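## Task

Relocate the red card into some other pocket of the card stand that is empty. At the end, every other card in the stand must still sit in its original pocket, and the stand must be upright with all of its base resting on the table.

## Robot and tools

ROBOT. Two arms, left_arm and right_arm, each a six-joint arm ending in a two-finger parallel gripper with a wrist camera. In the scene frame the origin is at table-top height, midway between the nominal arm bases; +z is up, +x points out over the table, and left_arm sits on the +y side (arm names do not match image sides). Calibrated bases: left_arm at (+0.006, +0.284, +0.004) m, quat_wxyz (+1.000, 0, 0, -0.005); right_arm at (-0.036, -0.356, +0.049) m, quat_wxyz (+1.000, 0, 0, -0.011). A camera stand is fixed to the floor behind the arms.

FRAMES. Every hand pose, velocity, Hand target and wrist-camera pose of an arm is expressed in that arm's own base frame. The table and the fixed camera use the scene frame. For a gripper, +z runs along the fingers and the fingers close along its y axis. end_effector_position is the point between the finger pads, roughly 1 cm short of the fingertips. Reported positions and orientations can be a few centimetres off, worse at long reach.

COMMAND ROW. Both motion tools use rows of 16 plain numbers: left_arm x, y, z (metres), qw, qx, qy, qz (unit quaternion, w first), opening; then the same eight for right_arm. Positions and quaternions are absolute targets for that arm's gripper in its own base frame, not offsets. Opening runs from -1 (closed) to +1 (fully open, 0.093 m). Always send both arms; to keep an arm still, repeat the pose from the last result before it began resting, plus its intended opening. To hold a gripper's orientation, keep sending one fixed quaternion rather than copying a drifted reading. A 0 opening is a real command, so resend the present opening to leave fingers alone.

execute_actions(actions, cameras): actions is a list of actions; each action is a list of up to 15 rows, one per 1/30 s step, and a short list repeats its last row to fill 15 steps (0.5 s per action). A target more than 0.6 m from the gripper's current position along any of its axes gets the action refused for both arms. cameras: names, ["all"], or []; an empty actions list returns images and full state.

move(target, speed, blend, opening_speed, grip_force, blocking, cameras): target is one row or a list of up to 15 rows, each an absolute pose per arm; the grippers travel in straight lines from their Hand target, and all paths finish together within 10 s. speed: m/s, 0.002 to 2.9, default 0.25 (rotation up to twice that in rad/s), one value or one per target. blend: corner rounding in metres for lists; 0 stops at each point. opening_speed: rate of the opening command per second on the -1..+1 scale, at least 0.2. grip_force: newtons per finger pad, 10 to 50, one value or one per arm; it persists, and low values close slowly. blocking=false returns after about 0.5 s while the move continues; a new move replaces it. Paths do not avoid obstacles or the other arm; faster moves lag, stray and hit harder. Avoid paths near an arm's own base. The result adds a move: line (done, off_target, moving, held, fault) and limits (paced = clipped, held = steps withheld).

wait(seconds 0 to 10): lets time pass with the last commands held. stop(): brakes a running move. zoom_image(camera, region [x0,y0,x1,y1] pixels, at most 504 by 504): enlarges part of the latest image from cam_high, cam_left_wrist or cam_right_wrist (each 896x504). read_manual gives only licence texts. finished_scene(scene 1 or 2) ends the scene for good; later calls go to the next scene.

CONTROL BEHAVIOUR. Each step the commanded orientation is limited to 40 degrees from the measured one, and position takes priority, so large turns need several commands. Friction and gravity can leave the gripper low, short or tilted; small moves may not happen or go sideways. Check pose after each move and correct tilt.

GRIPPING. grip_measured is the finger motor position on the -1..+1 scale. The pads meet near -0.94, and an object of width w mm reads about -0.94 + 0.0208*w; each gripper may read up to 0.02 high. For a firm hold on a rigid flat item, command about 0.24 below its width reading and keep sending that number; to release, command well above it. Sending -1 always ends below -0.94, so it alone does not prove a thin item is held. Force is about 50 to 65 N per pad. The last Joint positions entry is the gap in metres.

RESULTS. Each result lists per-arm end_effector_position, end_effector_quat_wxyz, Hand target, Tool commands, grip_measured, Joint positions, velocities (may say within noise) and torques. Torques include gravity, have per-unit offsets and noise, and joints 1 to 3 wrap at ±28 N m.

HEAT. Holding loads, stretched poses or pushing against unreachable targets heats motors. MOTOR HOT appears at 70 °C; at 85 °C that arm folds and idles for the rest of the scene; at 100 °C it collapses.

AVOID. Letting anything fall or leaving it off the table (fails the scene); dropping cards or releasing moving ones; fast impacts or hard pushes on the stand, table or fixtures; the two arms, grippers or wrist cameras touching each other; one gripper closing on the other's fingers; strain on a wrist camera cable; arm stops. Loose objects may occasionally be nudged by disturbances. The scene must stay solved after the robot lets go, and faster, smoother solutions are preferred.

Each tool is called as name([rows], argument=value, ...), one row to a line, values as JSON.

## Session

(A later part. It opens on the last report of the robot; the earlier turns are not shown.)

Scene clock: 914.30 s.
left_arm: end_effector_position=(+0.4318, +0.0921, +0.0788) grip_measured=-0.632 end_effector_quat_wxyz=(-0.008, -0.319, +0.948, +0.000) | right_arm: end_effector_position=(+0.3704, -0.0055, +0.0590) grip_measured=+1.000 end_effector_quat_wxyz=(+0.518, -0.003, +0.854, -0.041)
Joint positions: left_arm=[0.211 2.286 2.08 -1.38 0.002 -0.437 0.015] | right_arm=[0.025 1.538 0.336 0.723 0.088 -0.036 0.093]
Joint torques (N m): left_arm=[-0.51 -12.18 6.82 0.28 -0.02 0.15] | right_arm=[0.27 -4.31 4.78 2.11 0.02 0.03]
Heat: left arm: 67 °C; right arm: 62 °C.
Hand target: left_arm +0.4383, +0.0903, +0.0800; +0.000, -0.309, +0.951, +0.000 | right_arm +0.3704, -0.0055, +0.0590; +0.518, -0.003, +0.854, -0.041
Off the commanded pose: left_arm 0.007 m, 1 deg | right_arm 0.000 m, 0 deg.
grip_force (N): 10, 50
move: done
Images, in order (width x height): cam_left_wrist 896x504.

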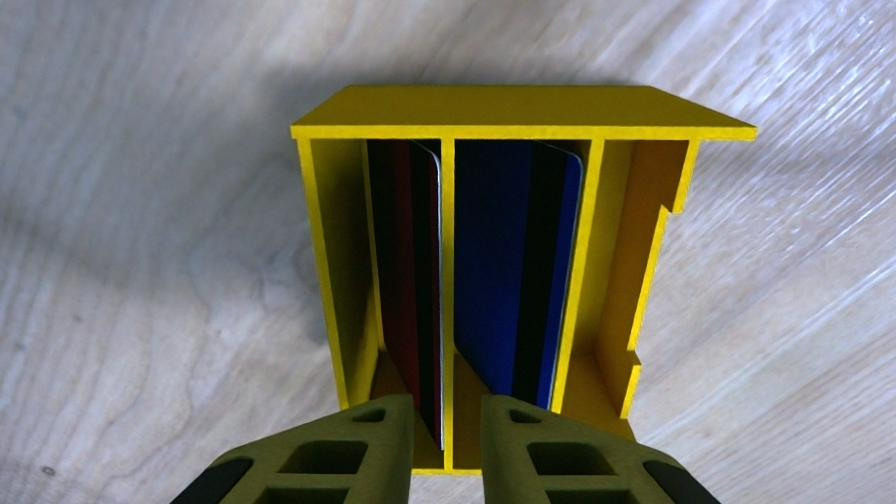

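move([
  [0.4375,0.0903,0.044,0,-0.3090,0.9511,0,-0.63,0.3704,-0.0055,0.0590,0.518,-0.003,0.854,-0.041,1],
  [0.4375,0.0903,0.044,0,-0.3090,0.9511,0,-0.73,0.3704,-0.0055,0.0590,0.518,-0.003,0.854,-0.041,1],
], cameras=["cam_left_wrist"], speed=0.1, opening_speed=0.3)

zoom_image(camera="cam_left_wrist", region=[300, 150, 660, 504])

Scene clock: 927.30 s.
left_arm: end_effector_position=(+0.4342, +0.0926, +0.0496) grip_measured=-0.728 end_effector_quat_wxyz=(-0.001, -0.318, +0.948, -0.001) | right_arm: end_effector_position=(+0.3704, -0.0055, +0.0590) grip_measured=+1.000 end_effector_quat_wxyz=(+0.518, -0.003, +0.854, -0.041)
Joint positions: left_arm=[0.211 2.286 1.964 -1.251 0.002 -0.437 0.01] | right_arm=[0.025 1.538 0.336 0.723 0.088 -0.036 0.093]
Joint torques (N m): left_arm=[-0.55 -12.15 4.79 0.44 -0.02 0.17] | right_arm=[0.24 -4.26 4.72 2.08 0.02 0.02]
Heat: left arm: 67 °C; right arm: 62 °C.
Hand target: left_arm +0.4374, +0.0903, +0.0440; +0.000, -0.309, +0.951, +0.000 | right_arm +0.3704, -0.0055, +0.0590; +0.518, -0.003, +0.854, -0.041
Off the commanded pose: left_arm 0.007 m, 1 deg | right_arm 0.000 m, 0 deg.
grip_force (N): 10, 50
move: done
Images, in order (width x height): cam_left_wrist 896x504.

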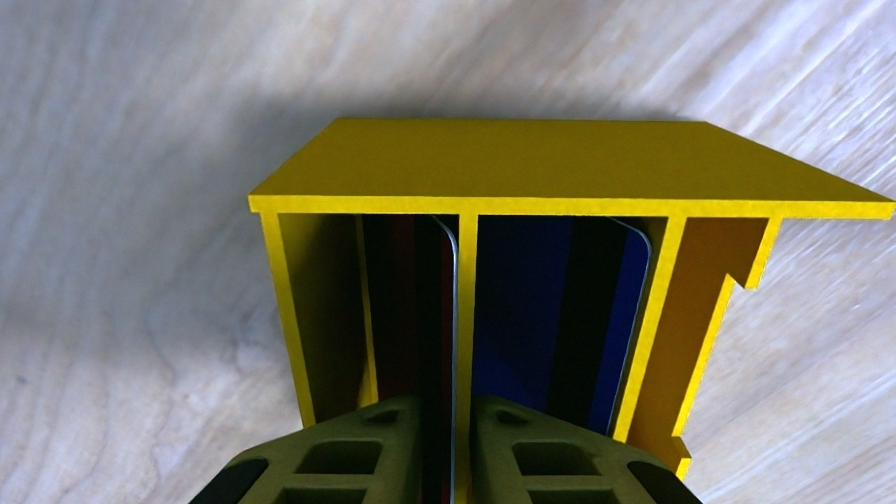

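Scaled by 1.400 from the camera's 896x504 image, which has a finer 1280x720 frame.

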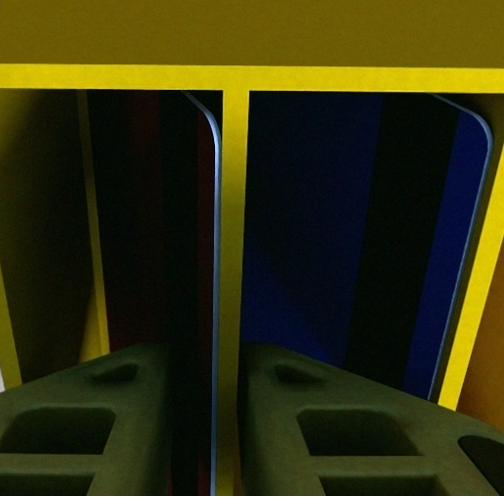

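move([
  [0.4375,0.0903,0.044,0,-0.3090,0.9511,0,-0.63,0.3704,-0.0055,0.0590,0.518,-0.003,0.854,-0.041,1],
  [0.4464,0.0783,0.044,0,-0.3090,0.9511,0,-0.63,0.3704,-0.0055,0.0590,0.518,-0.003,0.854,-0.041,1],
], cameras=["cam_left_wrist"], speed=0.05, opening_speed=0.5)

zoom_image(camera="cam_left_wrist", region=[300, 150, 660, 504])

Scene clock: 956.13 s.
left_arm: end_effector_position=(+0.4394, +0.0834, +0.0489) grip_measured=-0.632 end_effector_quat_wxyz=(-0.002, -0.309, +0.951, +0.003) | right_arm: end_effector_position=(+0.3704, -0.0055, +0.0590) grip_measured=+1.000 end_effector_quat_wxyz=(+0.518, -0.003, +0.854, -0.041)
Joint positions: left_arm=[0.185 2.304 1.991 -1.262 -0.006 -0.442 0.015] | right_arm=[0.025 1.538 0.336 0.723 0.088 -0.036 0.093]
Joint torques (N m): left_arm=[-0.87 -11.1 6.65 0.36 0.09 -0.12] | right_arm=[0.29 -4.3 4.78 2.09 0.01 0.01]
Heat: left arm: 67 °C; right arm: 62 °C.
Hand target: left_arm +0.4461, +0.0783, +0.0440; +0.000, -0.309, +0.951, +0.000 | right_arm +0.3704, -0.0055, +0.0590; +0.518, -0.003, +0.854, -0.041
Off the commanded pose: left_arm 0.010 m, 0 deg | right_arm 0.000 m, 0 deg.
grip_force (N): 10, 50
move: done
Images, in order (width x height): cam_left_wrist 896x504.

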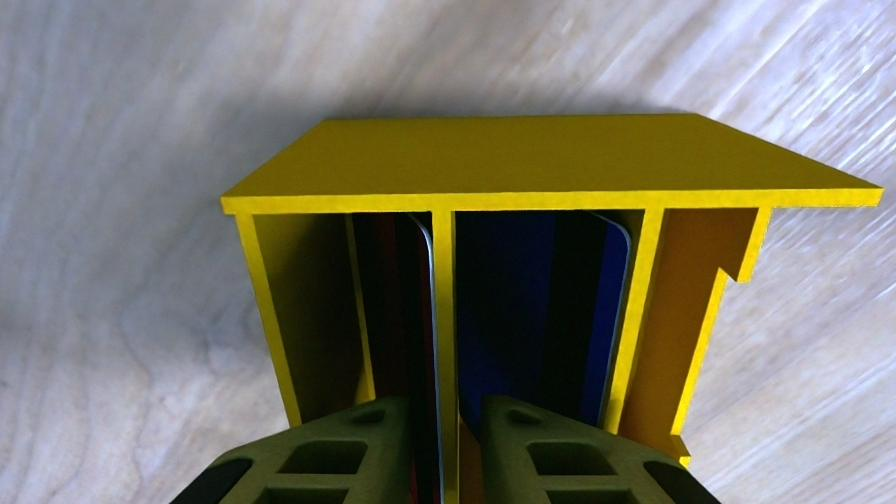

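Scaled by 1.400 from the camera's 896x504 image, which has a finer 1280x720 frame.

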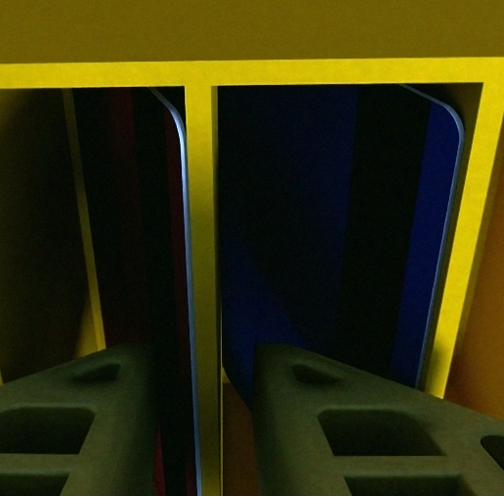

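move(target=[0.4500,0.0735,0.0600,0,-0.3090,0.9511,0,-0.63,0.3704,-0.0055,0.0590,0.518,-0.003,0.854,-0.041,1], cameras=["cam_left_wrist"], speed=0.03)

zoom_image(camera="cam_left_wrist", region=[300, 150, 660, 504])

Scene clock: 964.20 s.
left_arm: end_effector_position=(+0.4460, +0.0770, +0.0622) grip_measured=-0.632 end_effector_quat_wxyz=(+0.002, -0.307, +0.952, +0.003) | right_arm: end_effector_position=(+0.3704, -0.0055, +0.0590) grip_measured=+1.000 end_effector_quat_wxyz=(+0.518, -0.003, +0.854, -0.041)
Joint positions: left_arm=[0.169 2.32 2.07 -1.319 -0.006 -0.455 0.015] | right_arm=[0.025 1.538 0.336 0.723 0.088 -0.036 0.093]
Joint torques (N m): left_arm=[-0.38 -11.73 6.91 0.25 0.11 -0.12] | right_arm=[0.31 -4.27 4.77 2.09 0.03 0.02]
Heat: left arm: 67 °C; right arm: 62 °C.
Hand target: left_arm +0.4499, +0.0735, +0.0599; +0.000, -0.309, +0.951, +0.000 | right_arm +0.3704, -0.0055, +0.0590; +0.518, -0.003, +0.854, -0.041
Off the commanded pose: left_arm 0.006 m, 0 deg | right_arm 0.000 m, 0 deg.
grip_force (N): 10, 50
move: done
Images, in order (width x height): cam_left_wrist 896x504.

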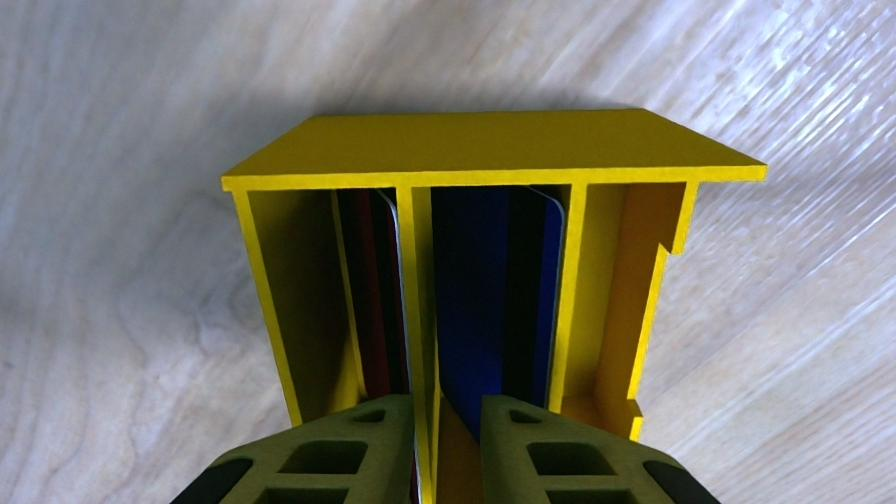

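Scaled by 1.400 from the camera's 896x504 image, which has a finer 1280x720 frame.

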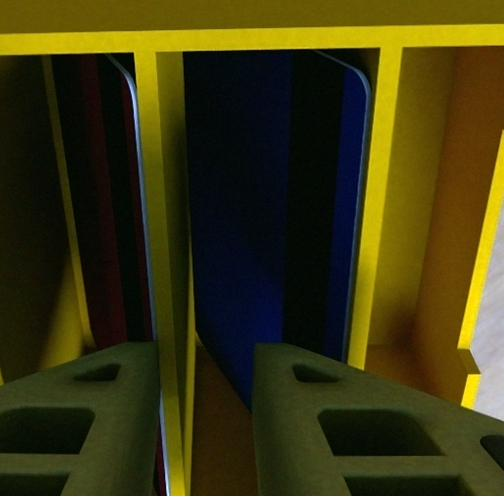

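move([
  [0.4500,0.0735,0.0900,0,-0.3090,0.9511,0,-0.63,0.3704,-0.0055,0.0590,0.518,-0.003,0.854,-0.041,1],
  [0.4160,0.1217,0.0880,0.0416,-0.3163,0.9397,-0.1237,-0.38,0.3704,-0.0055,0.0590,0.518,-0.003,0.854,-0.041,1],
], cameras=["cam_left_wrist"], speed=0.15)

zoom_image(camera="cam_left_wrist", region=[300, 100, 760, 504])

Scene clock: 1026.17 s.
left_arm: end_effector_position=(+0.4113, +0.1210, +0.0666) grip_measured=-0.382 end_effector_quat_wxyz=(+0.009, -0.326, +0.938, -0.121) | right_arm: end_effector_position=(+0.3704, -0.0055, +0.0590) grip_measured=+1.000 end_effector_quat_wxyz=(+0.518, -0.003, +0.854, -0.041)
Joint positions: left_arm=[0.381 2.194 1.859 -1.229 0.243 -0.289 0.027] | right_arm=[0.025 1.538 0.336 0.723 0.088 -0.036 0.093]
Joint torques (N m): left_arm=[0.25 -18.06 4.6 0.46 0.3 0.18] | right_arm=[0.24 -4.25 4.74 2.09 0.02 0.01]
Heat: left arm: 65 °C; right arm: 62 °C.
Hand target: left_arm +0.4156, +0.1215, +0.0877; +0.041, -0.316, +0.940, -0.123 | right_arm +0.3704, -0.0055, +0.0590; +0.518, -0.003, +0.854, -0.041
Off the commanded pose: left_arm 0.022 m, 4 deg | right_arm 0.000 m, 0 deg.
grip_force (N): 10, 50
move: off_target (left_arm); target 2's new opening was sent with left_arm's hand 0.022 m and 4 deg from that target
Images, in order (width x height): cam_left_wrist 896x504.

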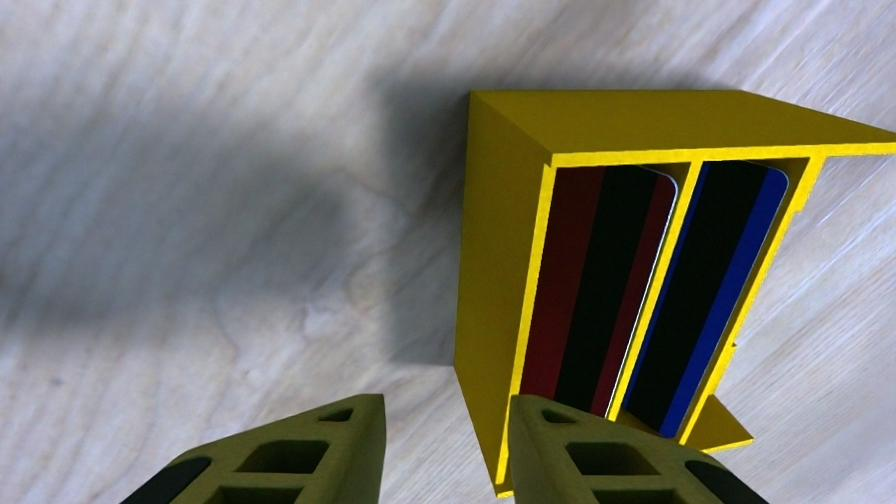

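Scaled by 1.096 from the camera's 896x504 image, which has a finer 1280x720 frame.

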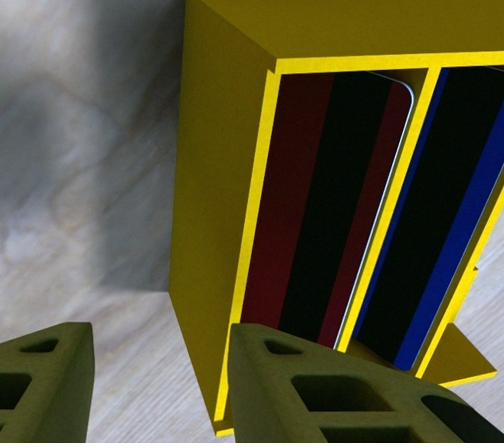

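move([
  [0.4100,0.1250,0.115,0.0416,-0.3163,0.9397,-0.1237,-0.38,0.3704,-0.0055,0.0590,0.518,-0.003,0.854,-0.041,1],
  [0.4237,0.1103,0.0690,0.0416,-0.3163,0.9397,-0.1237,-0.38,0.3704,-0.0055,0.0590,0.518,-0.003,0.854,-0.041,1],
], cameras=["cam_left_wrist"], speed=0.15)

zoom_image(camera="cam_left_wrist", region=[300, 100, 760, 504])

Scene clock: 1050.10 s.
left_arm: end_effector_position=(+0.4204, +0.1108, +0.0663) grip_measured=-0.382 end_effector_quat_wxyz=(+0.033, -0.313, +0.941, -0.121) | right_arm: end_effector_position=(+0.3704, -0.0055, +0.0590) grip_measured=+1.000 end_effector_quat_wxyz=(+0.518, -0.003, +0.854, -0.041)
Joint positions: left_arm=[0.352 2.167 1.812 -1.157 0.245 -0.298 0.027] | right_arm=[0.025 1.538 0.336 0.723 0.088 -0.036 0.093]
Joint torques (N m): left_arm=[0.05 -13.38 4.81 0.55 0.24 -0.07] | right_arm=[0.21 -4.3 4.71 2.09 0.03 0.02]
Heat: left arm: 71 °C; right arm: 62 °C. Fold the left arm in close to its base, or ease its load, before you think long.
Hand target: left_arm +0.4237, +0.1103, +0.0692; +0.042, -0.316, +0.940, -0.124 | right_arm +0.3704, -0.0055, +0.0590; +0.518, -0.003, +0.854, -0.041
Off the commanded pose: left_arm 0.004 m, 1 deg | right_arm 0.000 m, 0 deg.
MOTOR HOT: joint 2 (shoulder) of the left arm reports 71 °C; the controller's stop level is 85 °C. To cool a motor, set the load down, stop pushing, or move to a pose that needs little force.
grip_force (N): 10, 50
move: done
Images, in order (width x height): cam_left_wrist 896x504.

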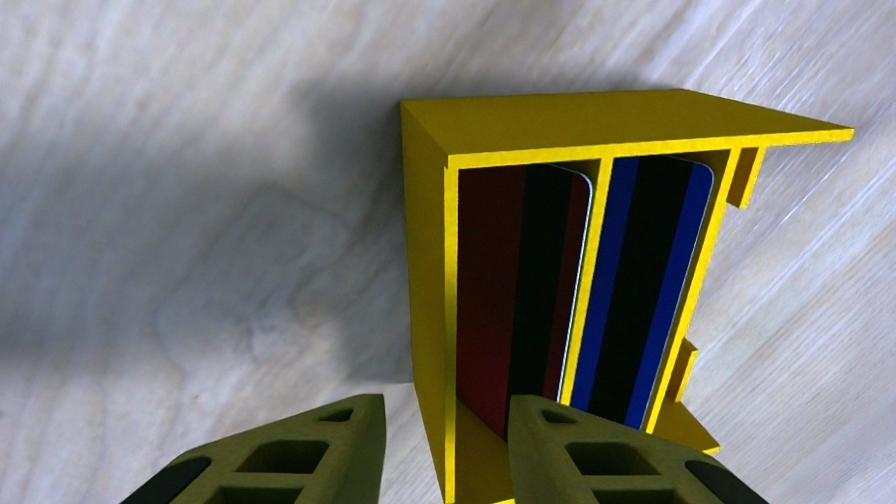

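Scaled by 1.096 from the camera's 896x504 image, which has a finer 1280x720 frame.

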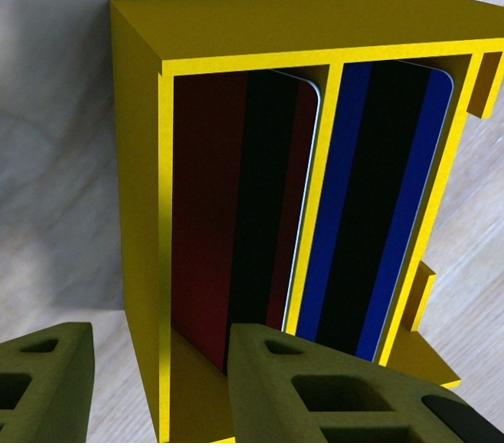

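move([
  [0.4100,0.1250,0.125,0.0416,-0.3163,0.9397,-0.1237,-0.38,0.3704,-0.0055,0.0590,0.518,-0.003,0.854,-0.041,1],
  [0.20,0.08,0.20,0,-0.1908,0.9816,0,-0.38,0.3704,-0.0055,0.0590,0.518,-0.003,0.854,-0.041,1],
], cameras=["cam_high"], speed=0.25, blend=[0.02,0])

Scene clock: 1061.93 s.
left_arm: end_effector_position=(+0.2010, +0.0800, +0.1984) grip_measured=-0.382 end_effector_quat_wxyz=(+0.027, -0.201, +0.979, -0.001) | right_arm: end_effector_position=(+0.3704, -0.0055, +0.0590) grip_measured=+1.000 end_effector_quat_wxyz=(+0.518, -0.003, +0.854, -0.041)
Joint positions: left_arm=[0.388 1.346 1.385 -1.557 0.012 -0.017 0.027] | right_arm=[0.025 1.538 0.336 0.723 0.088 -0.036 0.093]
Joint torques (N m): left_arm=[-0.44 -5.34 4.52 0.47 -0.1 0.17] | right_arm=[0.23 -4.27 4.77 2.1 0.04 0.02]
Heat: left arm: 69 °C; right arm: 62 °C. Fold the left arm in close to its base, or ease its load, before you think long.
Hand target: left_arm +0.2002, +0.0800, +0.1993; +0.030, -0.191, +0.981, +0.006 | right_arm +0.3704, -0.0055, +0.0590; +0.518, -0.003, +0.854, -0.041
Off the commanded pose: left_arm 0.002 m, 3 deg | right_arm 0.000 m, 0 deg.
MOTOR HOT: still on. Joint 2 (shoulder) of the left arm reports 69 °C.
joint read past its limit (left arm) — joint 4 (wrist pitch), lower limit.
joint sent to its limit (left arm) — joint 4 (wrist pitch), lower limit. The joint targets are off in orientation, not in position.
grip_force (N): 10, 50
move: off_target (left_arm)
Images, in order (width x height): cam_high 896x504.

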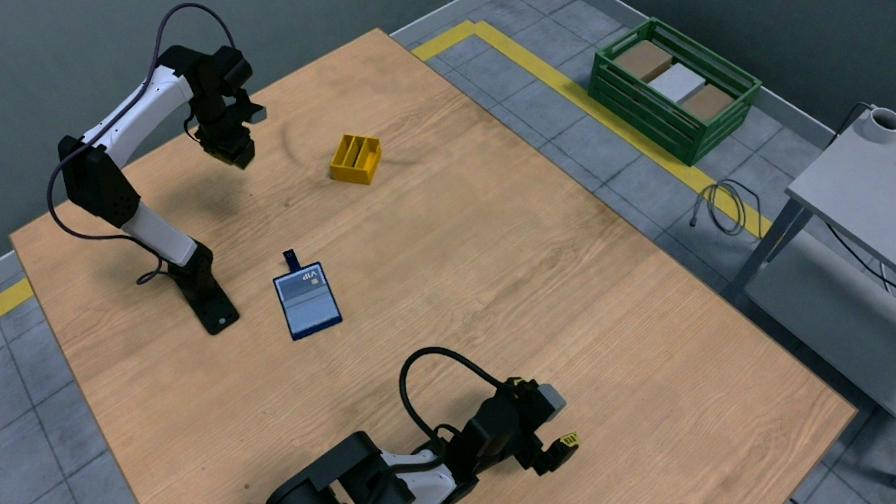

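wait(seconds=5)

Scene clock: 1148.17 s.
left_arm: end_effector_position=(+0.2010, +0.0801, +0.1984) grip_measured=-0.382 end_effector_quat_wxyz=(+0.027, -0.200, +0.979, -0.001) | right_arm: end_effector_position=(+0.3704, -0.0055, +0.0590) grip_measured=+1.000 end_effector_quat_wxyz=(+0.518, -0.003, +0.854, -0.041)
Joint positions: left_arm=[0.388 1.346 1.385 -1.557 0.011 -0.016 0.027] | right_arm=[0.025 1.538 0.336 0.723 0.088 -0.036 0.093]
Joint torques (N m): left_arm=[-0.47 -5.22 4.51 0.43 -0.08 0.17] | right_arm=[0.23 -4.23 4.79 2.09 0.02 0.02]
Heat: left arm: 54 °C; right arm: 62 °C.
Hand target: left_arm +0.2002, +0.0800, +0.1993; +0.030, -0.191, +0.981, +0.005 | right_arm +0.3704, -0.0055, +0.0590; +0.518, -0.003, +0.854, -0.041
Tool commands: left_gripper/opening=-0.38 right_gripper/opening=+1.0
Off the commanded pose: left_arm 0.002 m, 3 deg | right_arm 0.000 m, 0 deg.
MOTOR HOT: cleared for the motors of the left arm.
joint read past its limit (left arm) — joint 4 (wrist pitch), lower limit.
grip_force (N): 10, 50
wait: 5.00 s; at rest from the start

move([
  [0.4000,0.1250,0.115,0.0554,-0.3142,0.9334,-0.1645,-0.19,0.3704,-0.0055,0.0590,0.518,-0.003,0.854,-0.041,1],
  [0.4220,0.1125,0.0640,0.0554,-0.3142,0.9334,-0.1645,-0.19,0.3704,-0.0055,0.0590,0.518,-0.003,0.854,-0.041,1],
], cameras=["cam_left_wrist"], speed=[0.25,0.12])

zoom_image(camera="cam_left_wrist", region=[300, 100, 760, 504])

Scene clock: 1159.77 s.
left_arm: end_effector_position=(+0.4183, +0.1131, +0.0676) grip_measured=-0.192 end_effector_quat_wxyz=(+0.054, -0.311, +0.935, -0.162) | right_arm: end_effector_position=(+0.3704, -0.0055, +0.0590) grip_measured=+1.000 end_effector_quat_wxyz=(+0.518, -0.003, +0.854, -0.041)
Joint positions: left_arm=[0.391 2.129 1.74 -1.093 0.332 -0.266 0.036] | right_arm=[0.025 1.538 0.336 0.723 0.088 -0.036 0.093]
Joint torques (N m): left_arm=[0.03 -11.11 5.04 0.64 0.3 -0.06] | right_arm=[0.24 -4.27 4.82 2.08 0.04 0.02]
Heat: left arm: 54 °C; right arm: 62 °C.
Hand target: left_arm +0.4219, +0.1125, +0.0641; +0.055, -0.314, +0.933, -0.165 | right_arm +0.3704, -0.0055, +0.0590; +0.518, -0.003, +0.854, -0.041
Off the commanded pose: left_arm 0.005 m, 1 deg | right_arm 0.000 m, 0 deg.
grip_force (N): 10, 50
move: done
Images, in order (width x height): cam_left_wrist 896x504.

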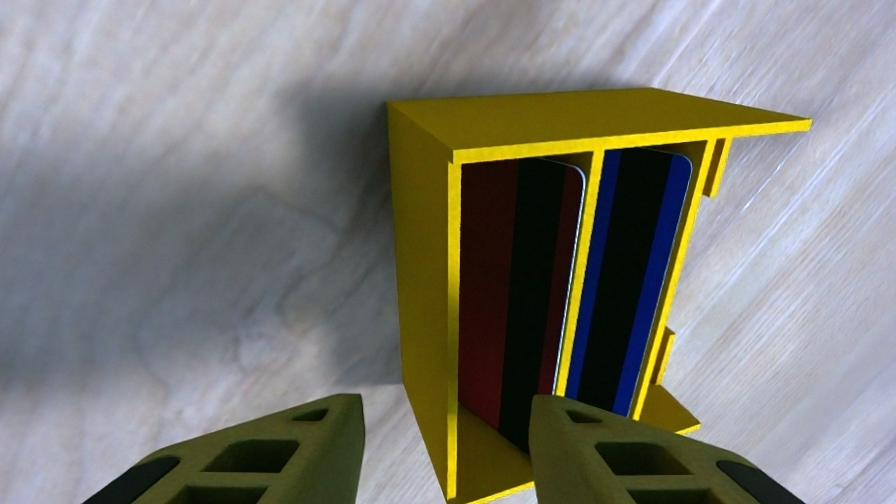

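Scaled by 1.096 from the camera's 896x504 image, which has a finer 1280x720 frame.

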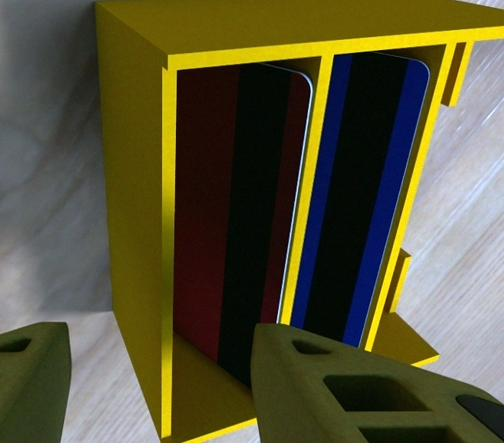

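move(target=[0.4194,0.1143,0.0280,0.0554,-0.3142,0.9334,-0.1645,-0.19,0.3704,-0.0055,0.0590,0.518,-0.003,0.854,-0.041,1], cameras=["cam_left_wrist"], speed=0.06)

zoom_image(camera="cam_left_wrist", region=[300, 100, 760, 504])

Scene clock: 1177.37 s.
left_arm: end_effector_position=(+0.4175, +0.1127, +0.0334) grip_measured=-0.192 end_effector_quat_wxyz=(+0.055, -0.311, +0.935, -0.162) | right_arm: end_effector_position=(+0.3704, -0.0055, +0.0590) grip_measured=+1.000 end_effector_quat_wxyz=(+0.518, -0.003, +0.854, -0.041)
Joint positions: left_arm=[0.391 2.153 1.638 -0.965 0.332 -0.266 0.036] | right_arm=[0.025 1.538 0.336 0.723 0.088 -0.036 0.093]
Joint torques (N m): left_arm=[0.58 -10.95 4.85 0.64 0.32 0] | right_arm=[0.27 -4.25 4.71 2.09 0.02 0.03]
Heat: left arm: 58 °C; right arm: 62 °C.
Hand target: left_arm +0.4193, +0.1143, +0.0280; +0.055, -0.314, +0.933, -0.165 | right_arm +0.3704, -0.0055, +0.0590; +0.518, -0.003, +0.854, -0.041
Off the commanded pose: left_arm 0.006 m, 1 deg | right_arm 0.000 m, 0 deg.
grip_force (N): 10, 50
move: done
Images, in order (width x height): cam_left_wrist 896x504.

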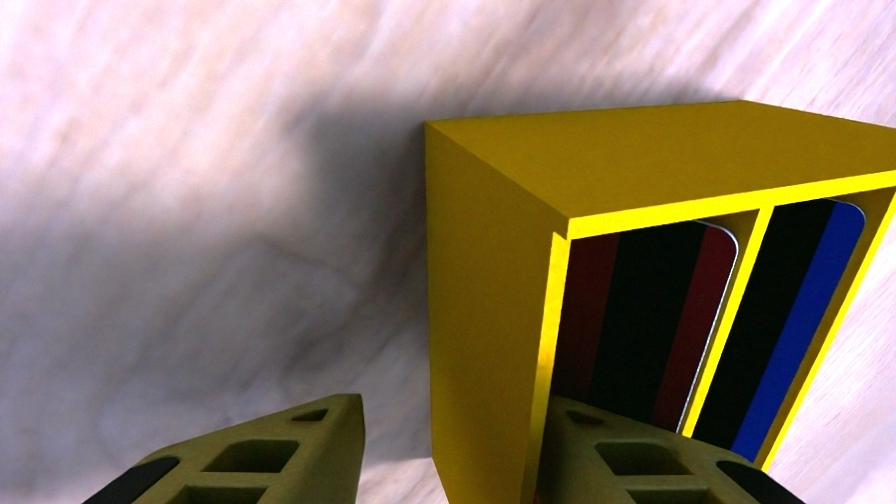

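Scaled by 1.096 from the camera's 896x504 image, which has a finer 1280x720 frame.

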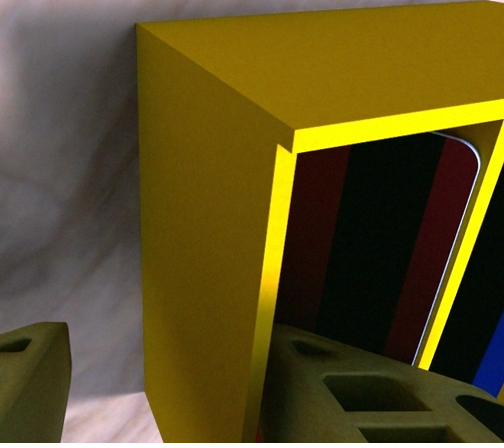

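move([
  [0.4222,0.1095,0.0260,0.0758,-0.3098,0.9206,-0.2253,-0.19,0.3704,-0.0055,0.0590,0.518,-0.003,0.854,-0.041,1],
  [0.4255,0.1045,0.0235,0.0959,-0.3042,0.9039,-0.2850,-0.19,0.3704,-0.0055,0.0590,0.518,-0.003,0.854,-0.041,1],
], cameras=["cam_left_wrist"], speed=0.06, blend=[0.01,0])

zoom_image(camera="cam_left_wrist", region=[300, 100, 760, 504])

Scene clock: 1195.53 s.
left_arm: end_effector_position=(+0.4238, +0.1037, +0.0269) grip_measured=-0.192 end_effector_quat_wxyz=(+0.091, -0.310, +0.904, -0.281) | right_arm: end_effector_position=(+0.3704, -0.0055, +0.0590) grip_measured=+1.000 end_effector_quat_wxyz=(+0.518, -0.003, +0.854, -0.041)
Joint positions: left_arm=[0.455 2.153 1.528 -0.818 0.587 -0.245 0.036] | right_arm=[0.025 1.538 0.336 0.723 0.088 -0.036 0.093]
Joint torques (N m): left_arm=[0.57 -11.15 4.49 0.72 0.54 0.22] | right_arm=[0.27 -4.26 4.74 2.1 0.05 0.02]
Heat: left arm: 61 °C; right arm: 62 °C.
Hand target: left_arm +0.4254, +0.1046, +0.0235; +0.096, -0.304, +0.904, -0.285 | right_arm +0.3704, -0.0055, +0.0590; +0.518, -0.003, +0.854, -0.041
Off the commanded pose: left_arm 0.004 m, 1 deg | right_arm 0.000 m, 0 deg.
grip_force (N): 10, 50
move: done
Images, in order (width x height): cam_left_wrist 896x504.

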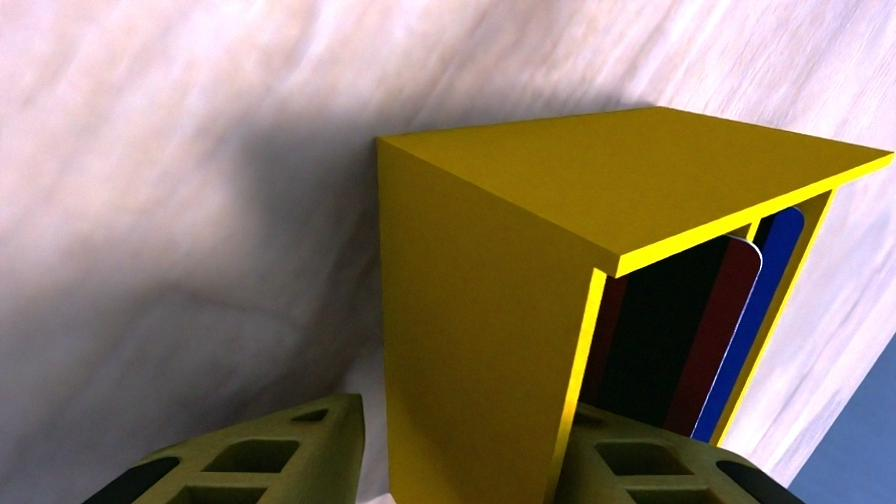

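Scaled by 1.096 from the camera's 896x504 image, which has a finer 1280x720 frame.

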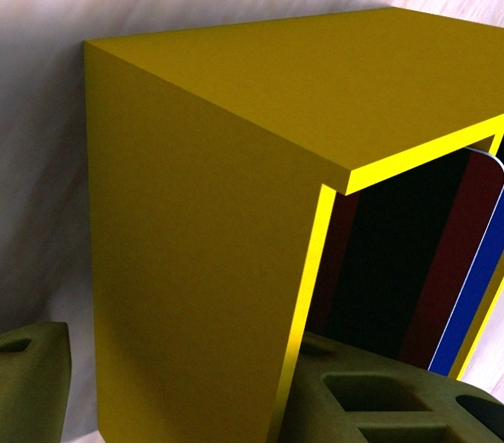

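move([
  [0.4215,0.1100,0.0240,0.0959,-0.3042,0.9039,-0.2850,-0.19,0.3704,-0.0055,0.0590,0.518,-0.003,0.854,-0.041,1],
  [0.4080,0.1300,0.0600,0.0959,-0.3042,0.9039,-0.2850,-0.19,0.3704,-0.0055,0.0590,0.518,-0.003,0.854,-0.041,1],
  [0.4080,0.1250,0.1050,0,-0.319,0.9478,0,-0.19,0.3704,-0.0055,0.0590,0.518,-0.003,0.854,-0.041,1],
  [0.4400,0.0550,0.0950,0,-0.319,0.9478,0,-0.65,0.3704,-0.0055,0.0590,0.518,-0.003,0.854,-0.041,1],
  [0.4450,0.0826,0.0850,0,-0.319,0.9478,0,-0.65,0.3704,-0.0055,0.0590,0.518,-0.003,0.854,-0.041,1],
], cameras=["cam_left_wrist"], speed=[0.06,0.08,0.15,0.2,0.15], blend=[0.004,0.01,0.01,0,0])

zoom_image(camera="cam_left_wrist", region=[300, 100, 760, 504])

Scene clock: 1221.73 s.
left_arm: end_effector_position=(+0.4397, +0.0804, +0.0858) grip_measured=-0.648 end_effector_quat_wxyz=(-0.005, -0.325, +0.946, -0.004) | right_arm: end_effector_position=(+0.3704, -0.0055, +0.0590) grip_measured=+1.000 end_effector_quat_wxyz=(+0.518, -0.003, +0.854, -0.041)
Joint positions: left_arm=[0.184 2.31 2.147 -1.418 0.01 -0.478 0.014] | right_arm=[0.025 1.538 0.336 0.723 0.088 -0.036 0.093]
Joint torques (N m): left_arm=[0.21 -11.89 6.94 0.29 -0.1 0.17] | right_arm=[0.23 -4.29 4.78 2.09 0.04 0.02]
Heat: left arm: 63 °C; right arm: 62 °C.
Hand target: left_arm +0.4449, +0.0825, +0.0850; +0.000, -0.319, +0.948, +0.000 | right_arm +0.3704, -0.0055, +0.0590; +0.518, -0.003, +0.854, -0.041
Off the commanded pose: left_arm 0.006 m, 1 deg | right_arm 0.000 m, 0 deg.
grip_force (N): 10, 50
move: done; blend cut to 0.0034 m at target 1
Images, in order (width x height): cam_left_wrist 896x504.

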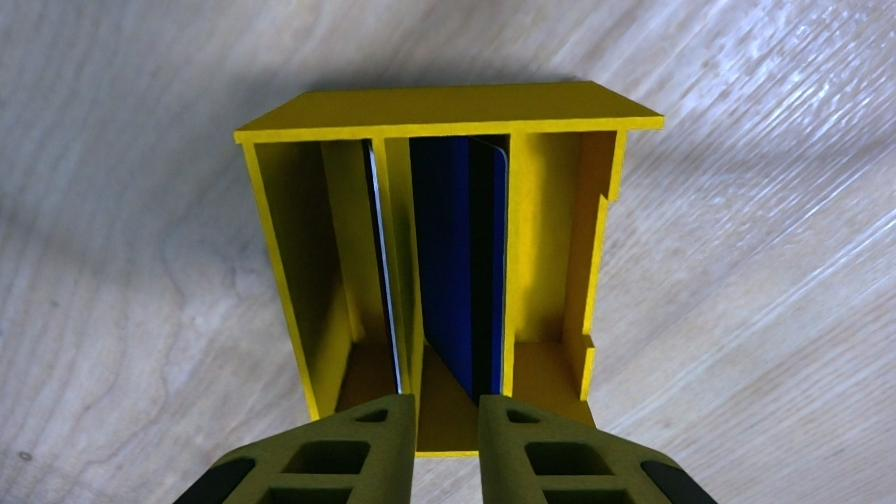

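Scaled by 1.096 from the camera's 896x504 image, which has a finer 1280x720 frame.

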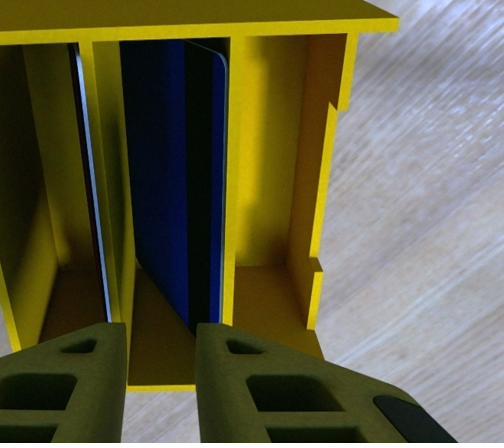

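move([
  [0.4450,0.0580,0.0880,0,-0.3338,0.9426,0,-0.65,0.3704,-0.0055,0.0590,0.518,-0.003,0.854,-0.041,1],
  [0.4407,0.0933,0.0780,0,-0.3338,0.9426,0,-0.65,0.3704,-0.0055,0.0590,0.518,-0.003,0.854,-0.041,1],
], cameras=["cam_left_wrist"], speed=0.15)

zoom_image(camera="cam_left_wrist", region=[300, 150, 660, 504])

Scene clock: 1241.73 s.
left_arm: end_effector_position=(+0.4376, +0.0949, +0.0802) grip_measured=-0.648 end_effector_quat_wxyz=(-0.004, -0.343, +0.939, -0.003) | right_arm: end_effector_position=(+0.3704, -0.0055, +0.0590) grip_measured=+1.000 end_effector_quat_wxyz=(+0.518, -0.003, +0.854, -0.041)
Joint positions: left_arm=[0.216 2.31 2.125 -1.393 0.007 -0.484 0.014] | right_arm=[0.025 1.538 0.336 0.723 0.088 -0.036 0.093]
Joint torques (N m): left_arm=[-0.43 -13.07 4.81 0.38 -0.04 0.16] | right_arm=[0.25 -4.27 4.79 2.08 0.02 0.03]
Heat: left arm: 65 °C; right arm: 62 °C.
Hand target: left_arm +0.4407, +0.0933, +0.0780; +0.000, -0.334, +0.943, +0.000 | right_arm +0.3704, -0.0055, +0.0590; +0.518, -0.003, +0.854, -0.041
Off the commanded pose: left_arm 0.004 m, 1 deg | right_arm 0.000 m, 0 deg.
grip_force (N): 10, 50
move: done
Images, in order (width x height): cam_left_wrist 896x504.

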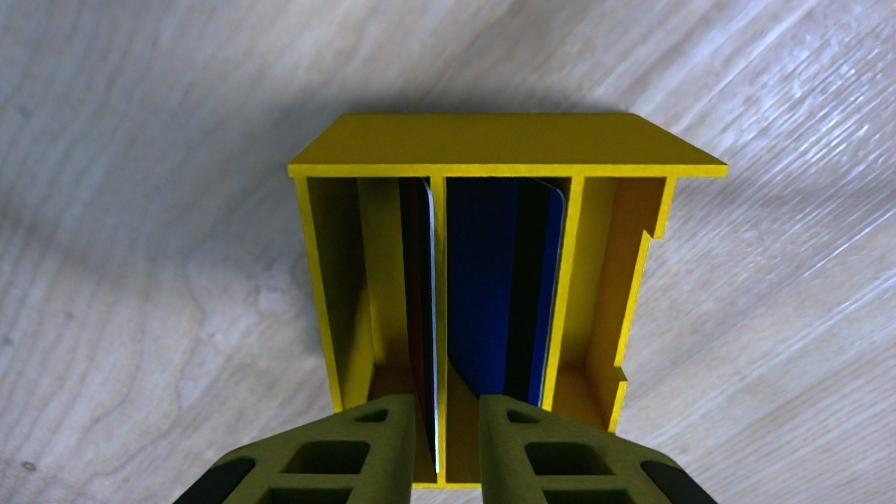

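Scaled by 1.400 from the camera's 896x504 image, which has a finer 1280x720 frame.

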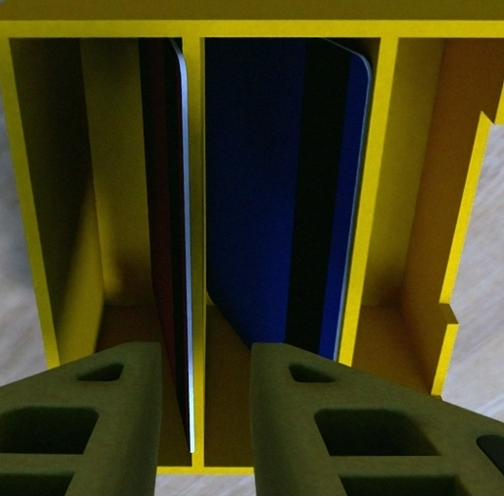

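move(target=[0.4400,0.0935,0.0560,0,-0.3338,0.9426,0,-0.65,0.3704,-0.0055,0.0590,0.518,-0.003,0.854,-0.041,1], cameras=["cam_left_wrist"], speed=0.1)

zoom_image(camera="cam_left_wrist", region=[300, 150, 660, 504])

Scene clock: 1262.23 s.
left_arm: end_effector_position=(+0.4371, +0.0948, +0.0569) grip_measured=-0.648 end_effector_quat_wxyz=(-0.006, -0.342, +0.940, -0.003) | right_arm: end_effector_position=(+0.3704, -0.0055, +0.0590) grip_measured=+1.000 end_effector_quat_wxyz=(+0.518, -0.003, +0.854, -0.041)
Joint positions: left_arm=[0.216 2.31 2.032 -1.304 0.007 -0.483 0.014] | right_arm=[0.025 1.538 0.336 0.723 0.088 -0.036 0.093]
Joint torques (N m): left_arm=[-0.46 -13.56 4.74 0.42 -0.07 0.17] | right_arm=[0.24 -4.31 4.74 2.1 0.03 0]
Heat: left arm: 68 °C; right arm: 62 °C.
Hand target: left_arm +0.4400, +0.0935, +0.0560; +0.000, -0.334, +0.943, +0.000 | right_arm +0.3704, -0.0055, +0.0590; +0.518, -0.003, +0.854, -0.041
Off the commanded pose: left_arm 0.003 m, 1 deg | right_arm 0.000 m, 0 deg.
grip_force (N): 10, 50
move: done
Images, in order (width x height): cam_left_wrist 896x504.

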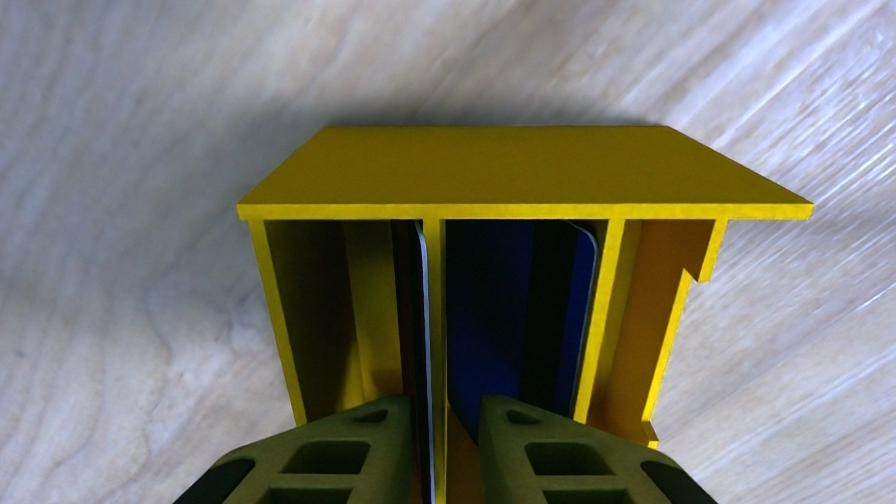

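Scaled by 1.400 from the camera's 896x504 image, which has a finer 1280x720 frame.

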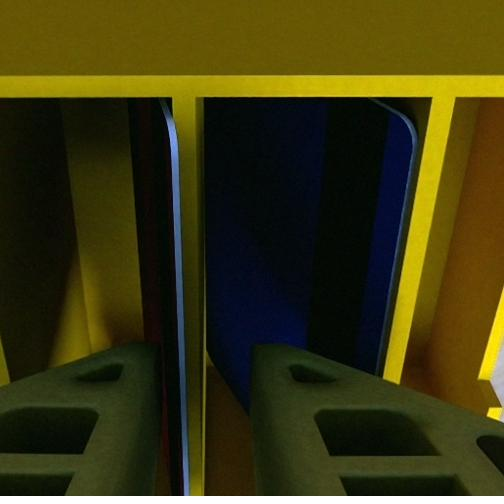

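move(target=[0.4400,0.0935,0.0625,0,-0.3338,0.9426,0,-0.65,0.3704,-0.0055,0.0590,0.518,-0.003,0.854,-0.041,1], cameras=["cam_left_wrist"], speed=0.1)

zoom_image(camera="cam_left_wrist", region=[300, 150, 660, 504])

Scene clock: 1272.77 s.
left_arm: end_effector_position=(+0.4363, +0.0946, +0.0569) grip_measured=-0.648 end_effector_quat_wxyz=(-0.007, -0.342, +0.940, -0.002) | right_arm: end_effector_position=(+0.3704, -0.0055, +0.0590) grip_measured=+1.000 end_effector_quat_wxyz=(+0.518, -0.003, +0.854, -0.041)
Joint positions: left_arm=[0.216 2.31 2.032 -1.307 0.007 -0.483 0.014] | right_arm=[0.025 1.538 0.336 0.723 0.088 -0.036 0.093]
Joint torques (N m): left_arm=[-0.4 -13.71 6.41 0.21 -0.05 0.15] | right_arm=[0.25 -4.23 4.79 2.1 0.03 0.01]
Heat: left arm: 69 °C; right arm: 62 °C.
Hand target: left_arm +0.4399, +0.0935, +0.0624; +0.000, -0.334, +0.943, +0.000 | right_arm +0.3704, -0.0055, +0.0590; +0.518, -0.003, +0.854, -0.041
Off the commanded pose: left_arm 0.007 m, 1 deg | right_arm 0.000 m, 0 deg.
grip_force (N): 10, 50
move: done
Images, in order (width x height): cam_left_wrist 896x504.

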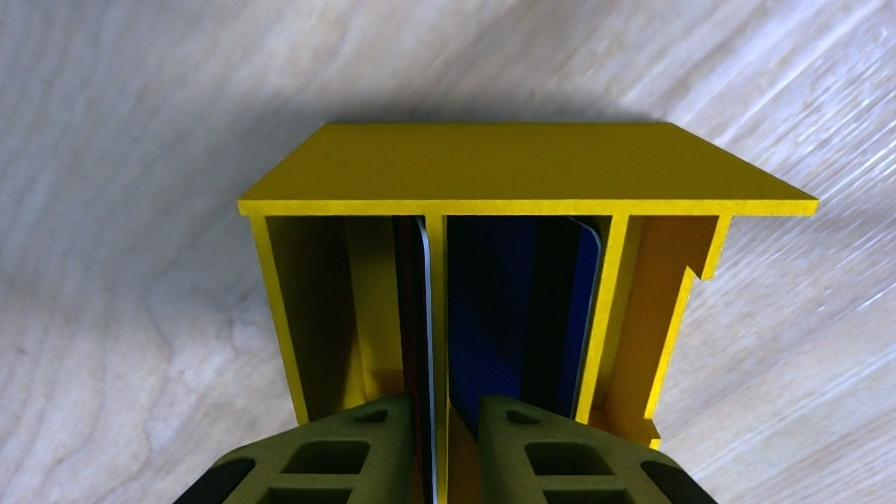

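Scaled by 1.400 from the camera's 896x504 image, which has a finer 1280x720 frame.

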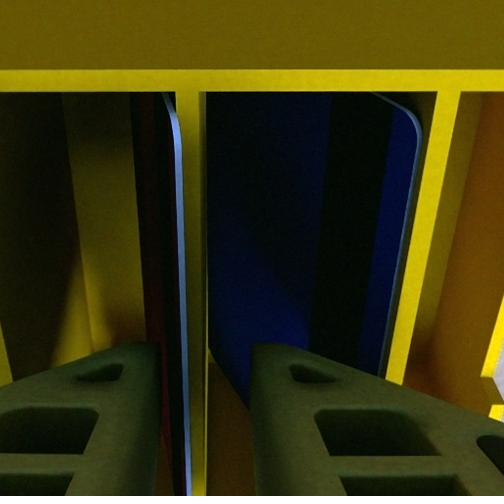

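move([
  [0.4380,0.0930,0.1000,0,-0.3338,0.9426,0,-0.65,0.3704,-0.0055,0.0590,0.518,-0.003,0.854,-0.041,1],
  [0.20,0.06,0.20,0,-0.1908,0.9816,0,-0.65,0.3704,-0.0055,0.0590,0.518,-0.003,0.854,-0.041,1],
], cameras=["cam_left_wrist"], speed=0.25, blend=[0.02,0])

Scene clock: 1329.53 s.
left_arm: end_effector_position=(+0.2016, +0.0579, +0.1987) grip_measured=-0.648 end_effector_quat_wxyz=(+0.031, -0.194, +0.981, -0.001) | right_arm: end_effector_position=(+0.3704, -0.0055, +0.0590) grip_measured=+1.000 end_effector_quat_wxyz=(+0.518, -0.003, +0.854, -0.041)
Joint positions: left_arm=[0.285 1.313 1.362 -1.557 0.007 -0.105 0.014] | right_arm=[0.025 1.538 0.336 0.723 0.088 -0.036 0.093]
Joint torques (N m): left_arm=[0.76 -4.85 4.59 0.46 -0.03 0.18] | right_arm=[0.23 -4.26 4.77 2.1 0.02 0.02]
Heat: left arm: 72 °C; right arm: 62 °C. Fold the left arm in close to its base, or ease its load, before you think long.
Hand target: left_arm +0.2002, +0.0600, +0.1993; +0.034, -0.191, +0.981, +0.003 | right_arm +0.3704, -0.0055, +0.0590; +0.518, -0.003, +0.854, -0.041
Off the commanded pose: left_arm 0.003 m, 4 deg | right_arm 0.000 m, 0 deg.
MOTOR HOT: joint 2 (shoulder) of the left arm reports 72 °C; the controller's stop level is 85 °C. To cool a motor, set the load down, stop pushing, or move to a pose that needs little force.
joint read past its limit (left arm) — joint 4 (wrist pitch), lower limit.
joint sent to its limit (left arm) — joint 4 (wrist pitch), lower limit. The joint targets are off in orientation, not in position.
grip_force (N): 10, 50
move: off_target (left_arm); blend cut to 0.0188 m at target 1
Images, in order (width x height): cam_left_wrist 896x504.

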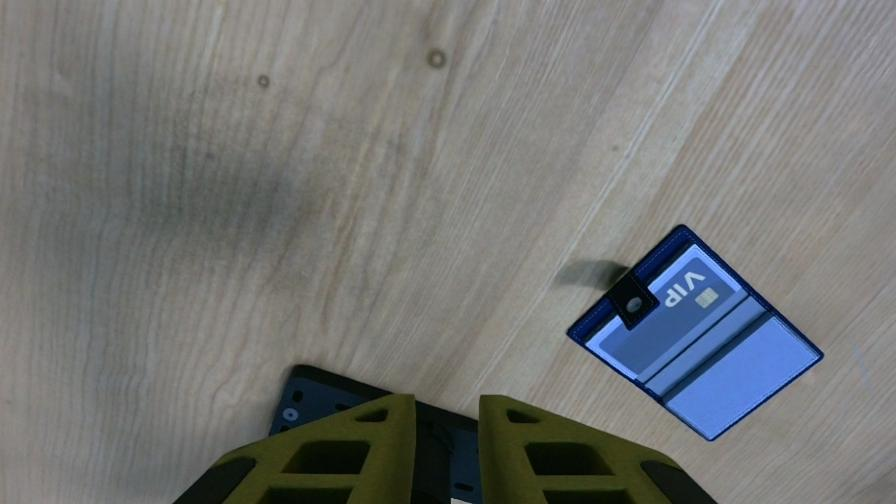

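move([
  [0.4400,0.0600,0.1000,0,-0.3338,0.9426,0,-0.69,0.3704,-0.0055,0.0590,0.518,-0.003,0.854,-0.041,1],
  [0.4396,0.0962,0.0780,0,-0.3338,0.9426,0,-0.69,0.3704,-0.0055,0.0590,0.518,-0.003,0.854,-0.041,1],
], cameras=["cam_left_wrist"], speed=[0.25,0.15])

zoom_image(camera="cam_left_wrist", region=[300, 150, 660, 504])

Scene clock: 1418.17 s.
left_arm: end_effector_position=(+0.4364, +0.0973, +0.0836) grip_measured=-0.688 end_effector_quat_wxyz=(-0.001, -0.342, +0.940, -0.003) | right_arm: end_effector_position=(+0.3704, -0.0055, +0.0590) grip_measured=+1.000 end_effector_quat_wxyz=(+0.518, -0.003, +0.854, -0.041)
Joint positions: left_arm=[0.221 2.297 2.118 -1.391 0.006 -0.477 0.012] | right_arm=[0.025 1.538 0.336 0.723 0.088 -0.036 0.093]
Joint torques (N m): left_arm=[-0.23 -12.14 5 0.44 -0.06 0.19] | right_arm=[0.23 -4.19 4.75 2.08 0.01 0.02]
Heat: left arm: 53 °C; right arm: 62 °C.
Hand target: left_arm +0.4395, +0.0962, +0.0782; +0.000, -0.334, +0.943, +0.000 | right_arm +0.3704, -0.0055, +0.0590; +0.518, -0.003, +0.854, -0.041
Off the commanded pose: left_arm 0.007 m, 1 deg | right_arm 0.000 m, 0 deg.
MOTOR HOT: cleared for the motors of the left arm.
grip_force (N): 10, 50
move: done
Images, in order (width x height): cam_left_wrist 896x504.

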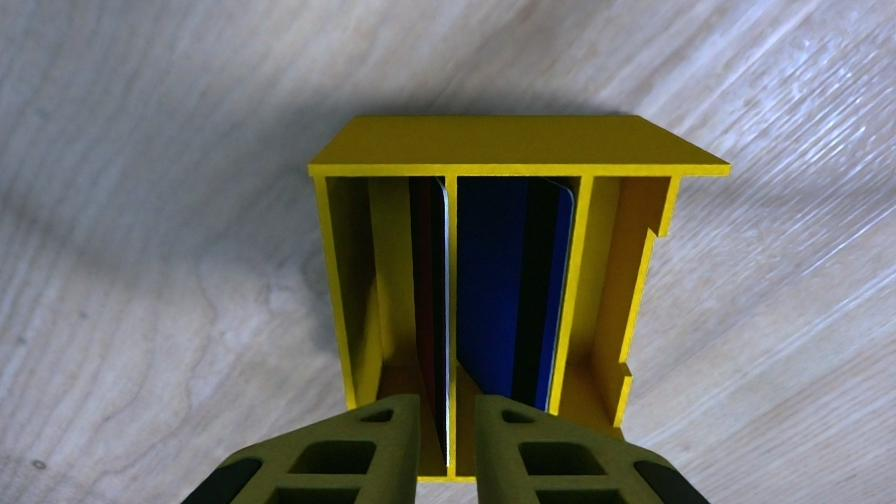

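Scaled by 1.400 from the camera's 896x504 image, which has a finer 1280x720 frame.

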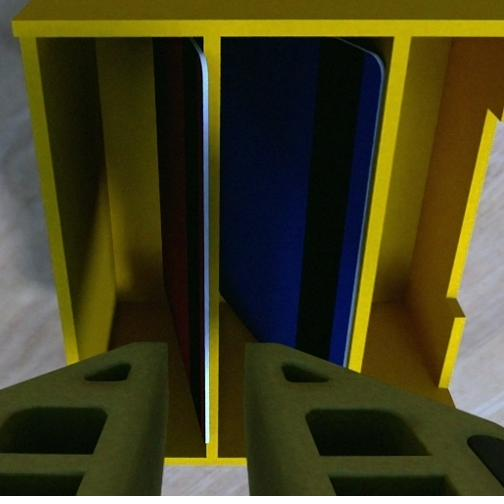

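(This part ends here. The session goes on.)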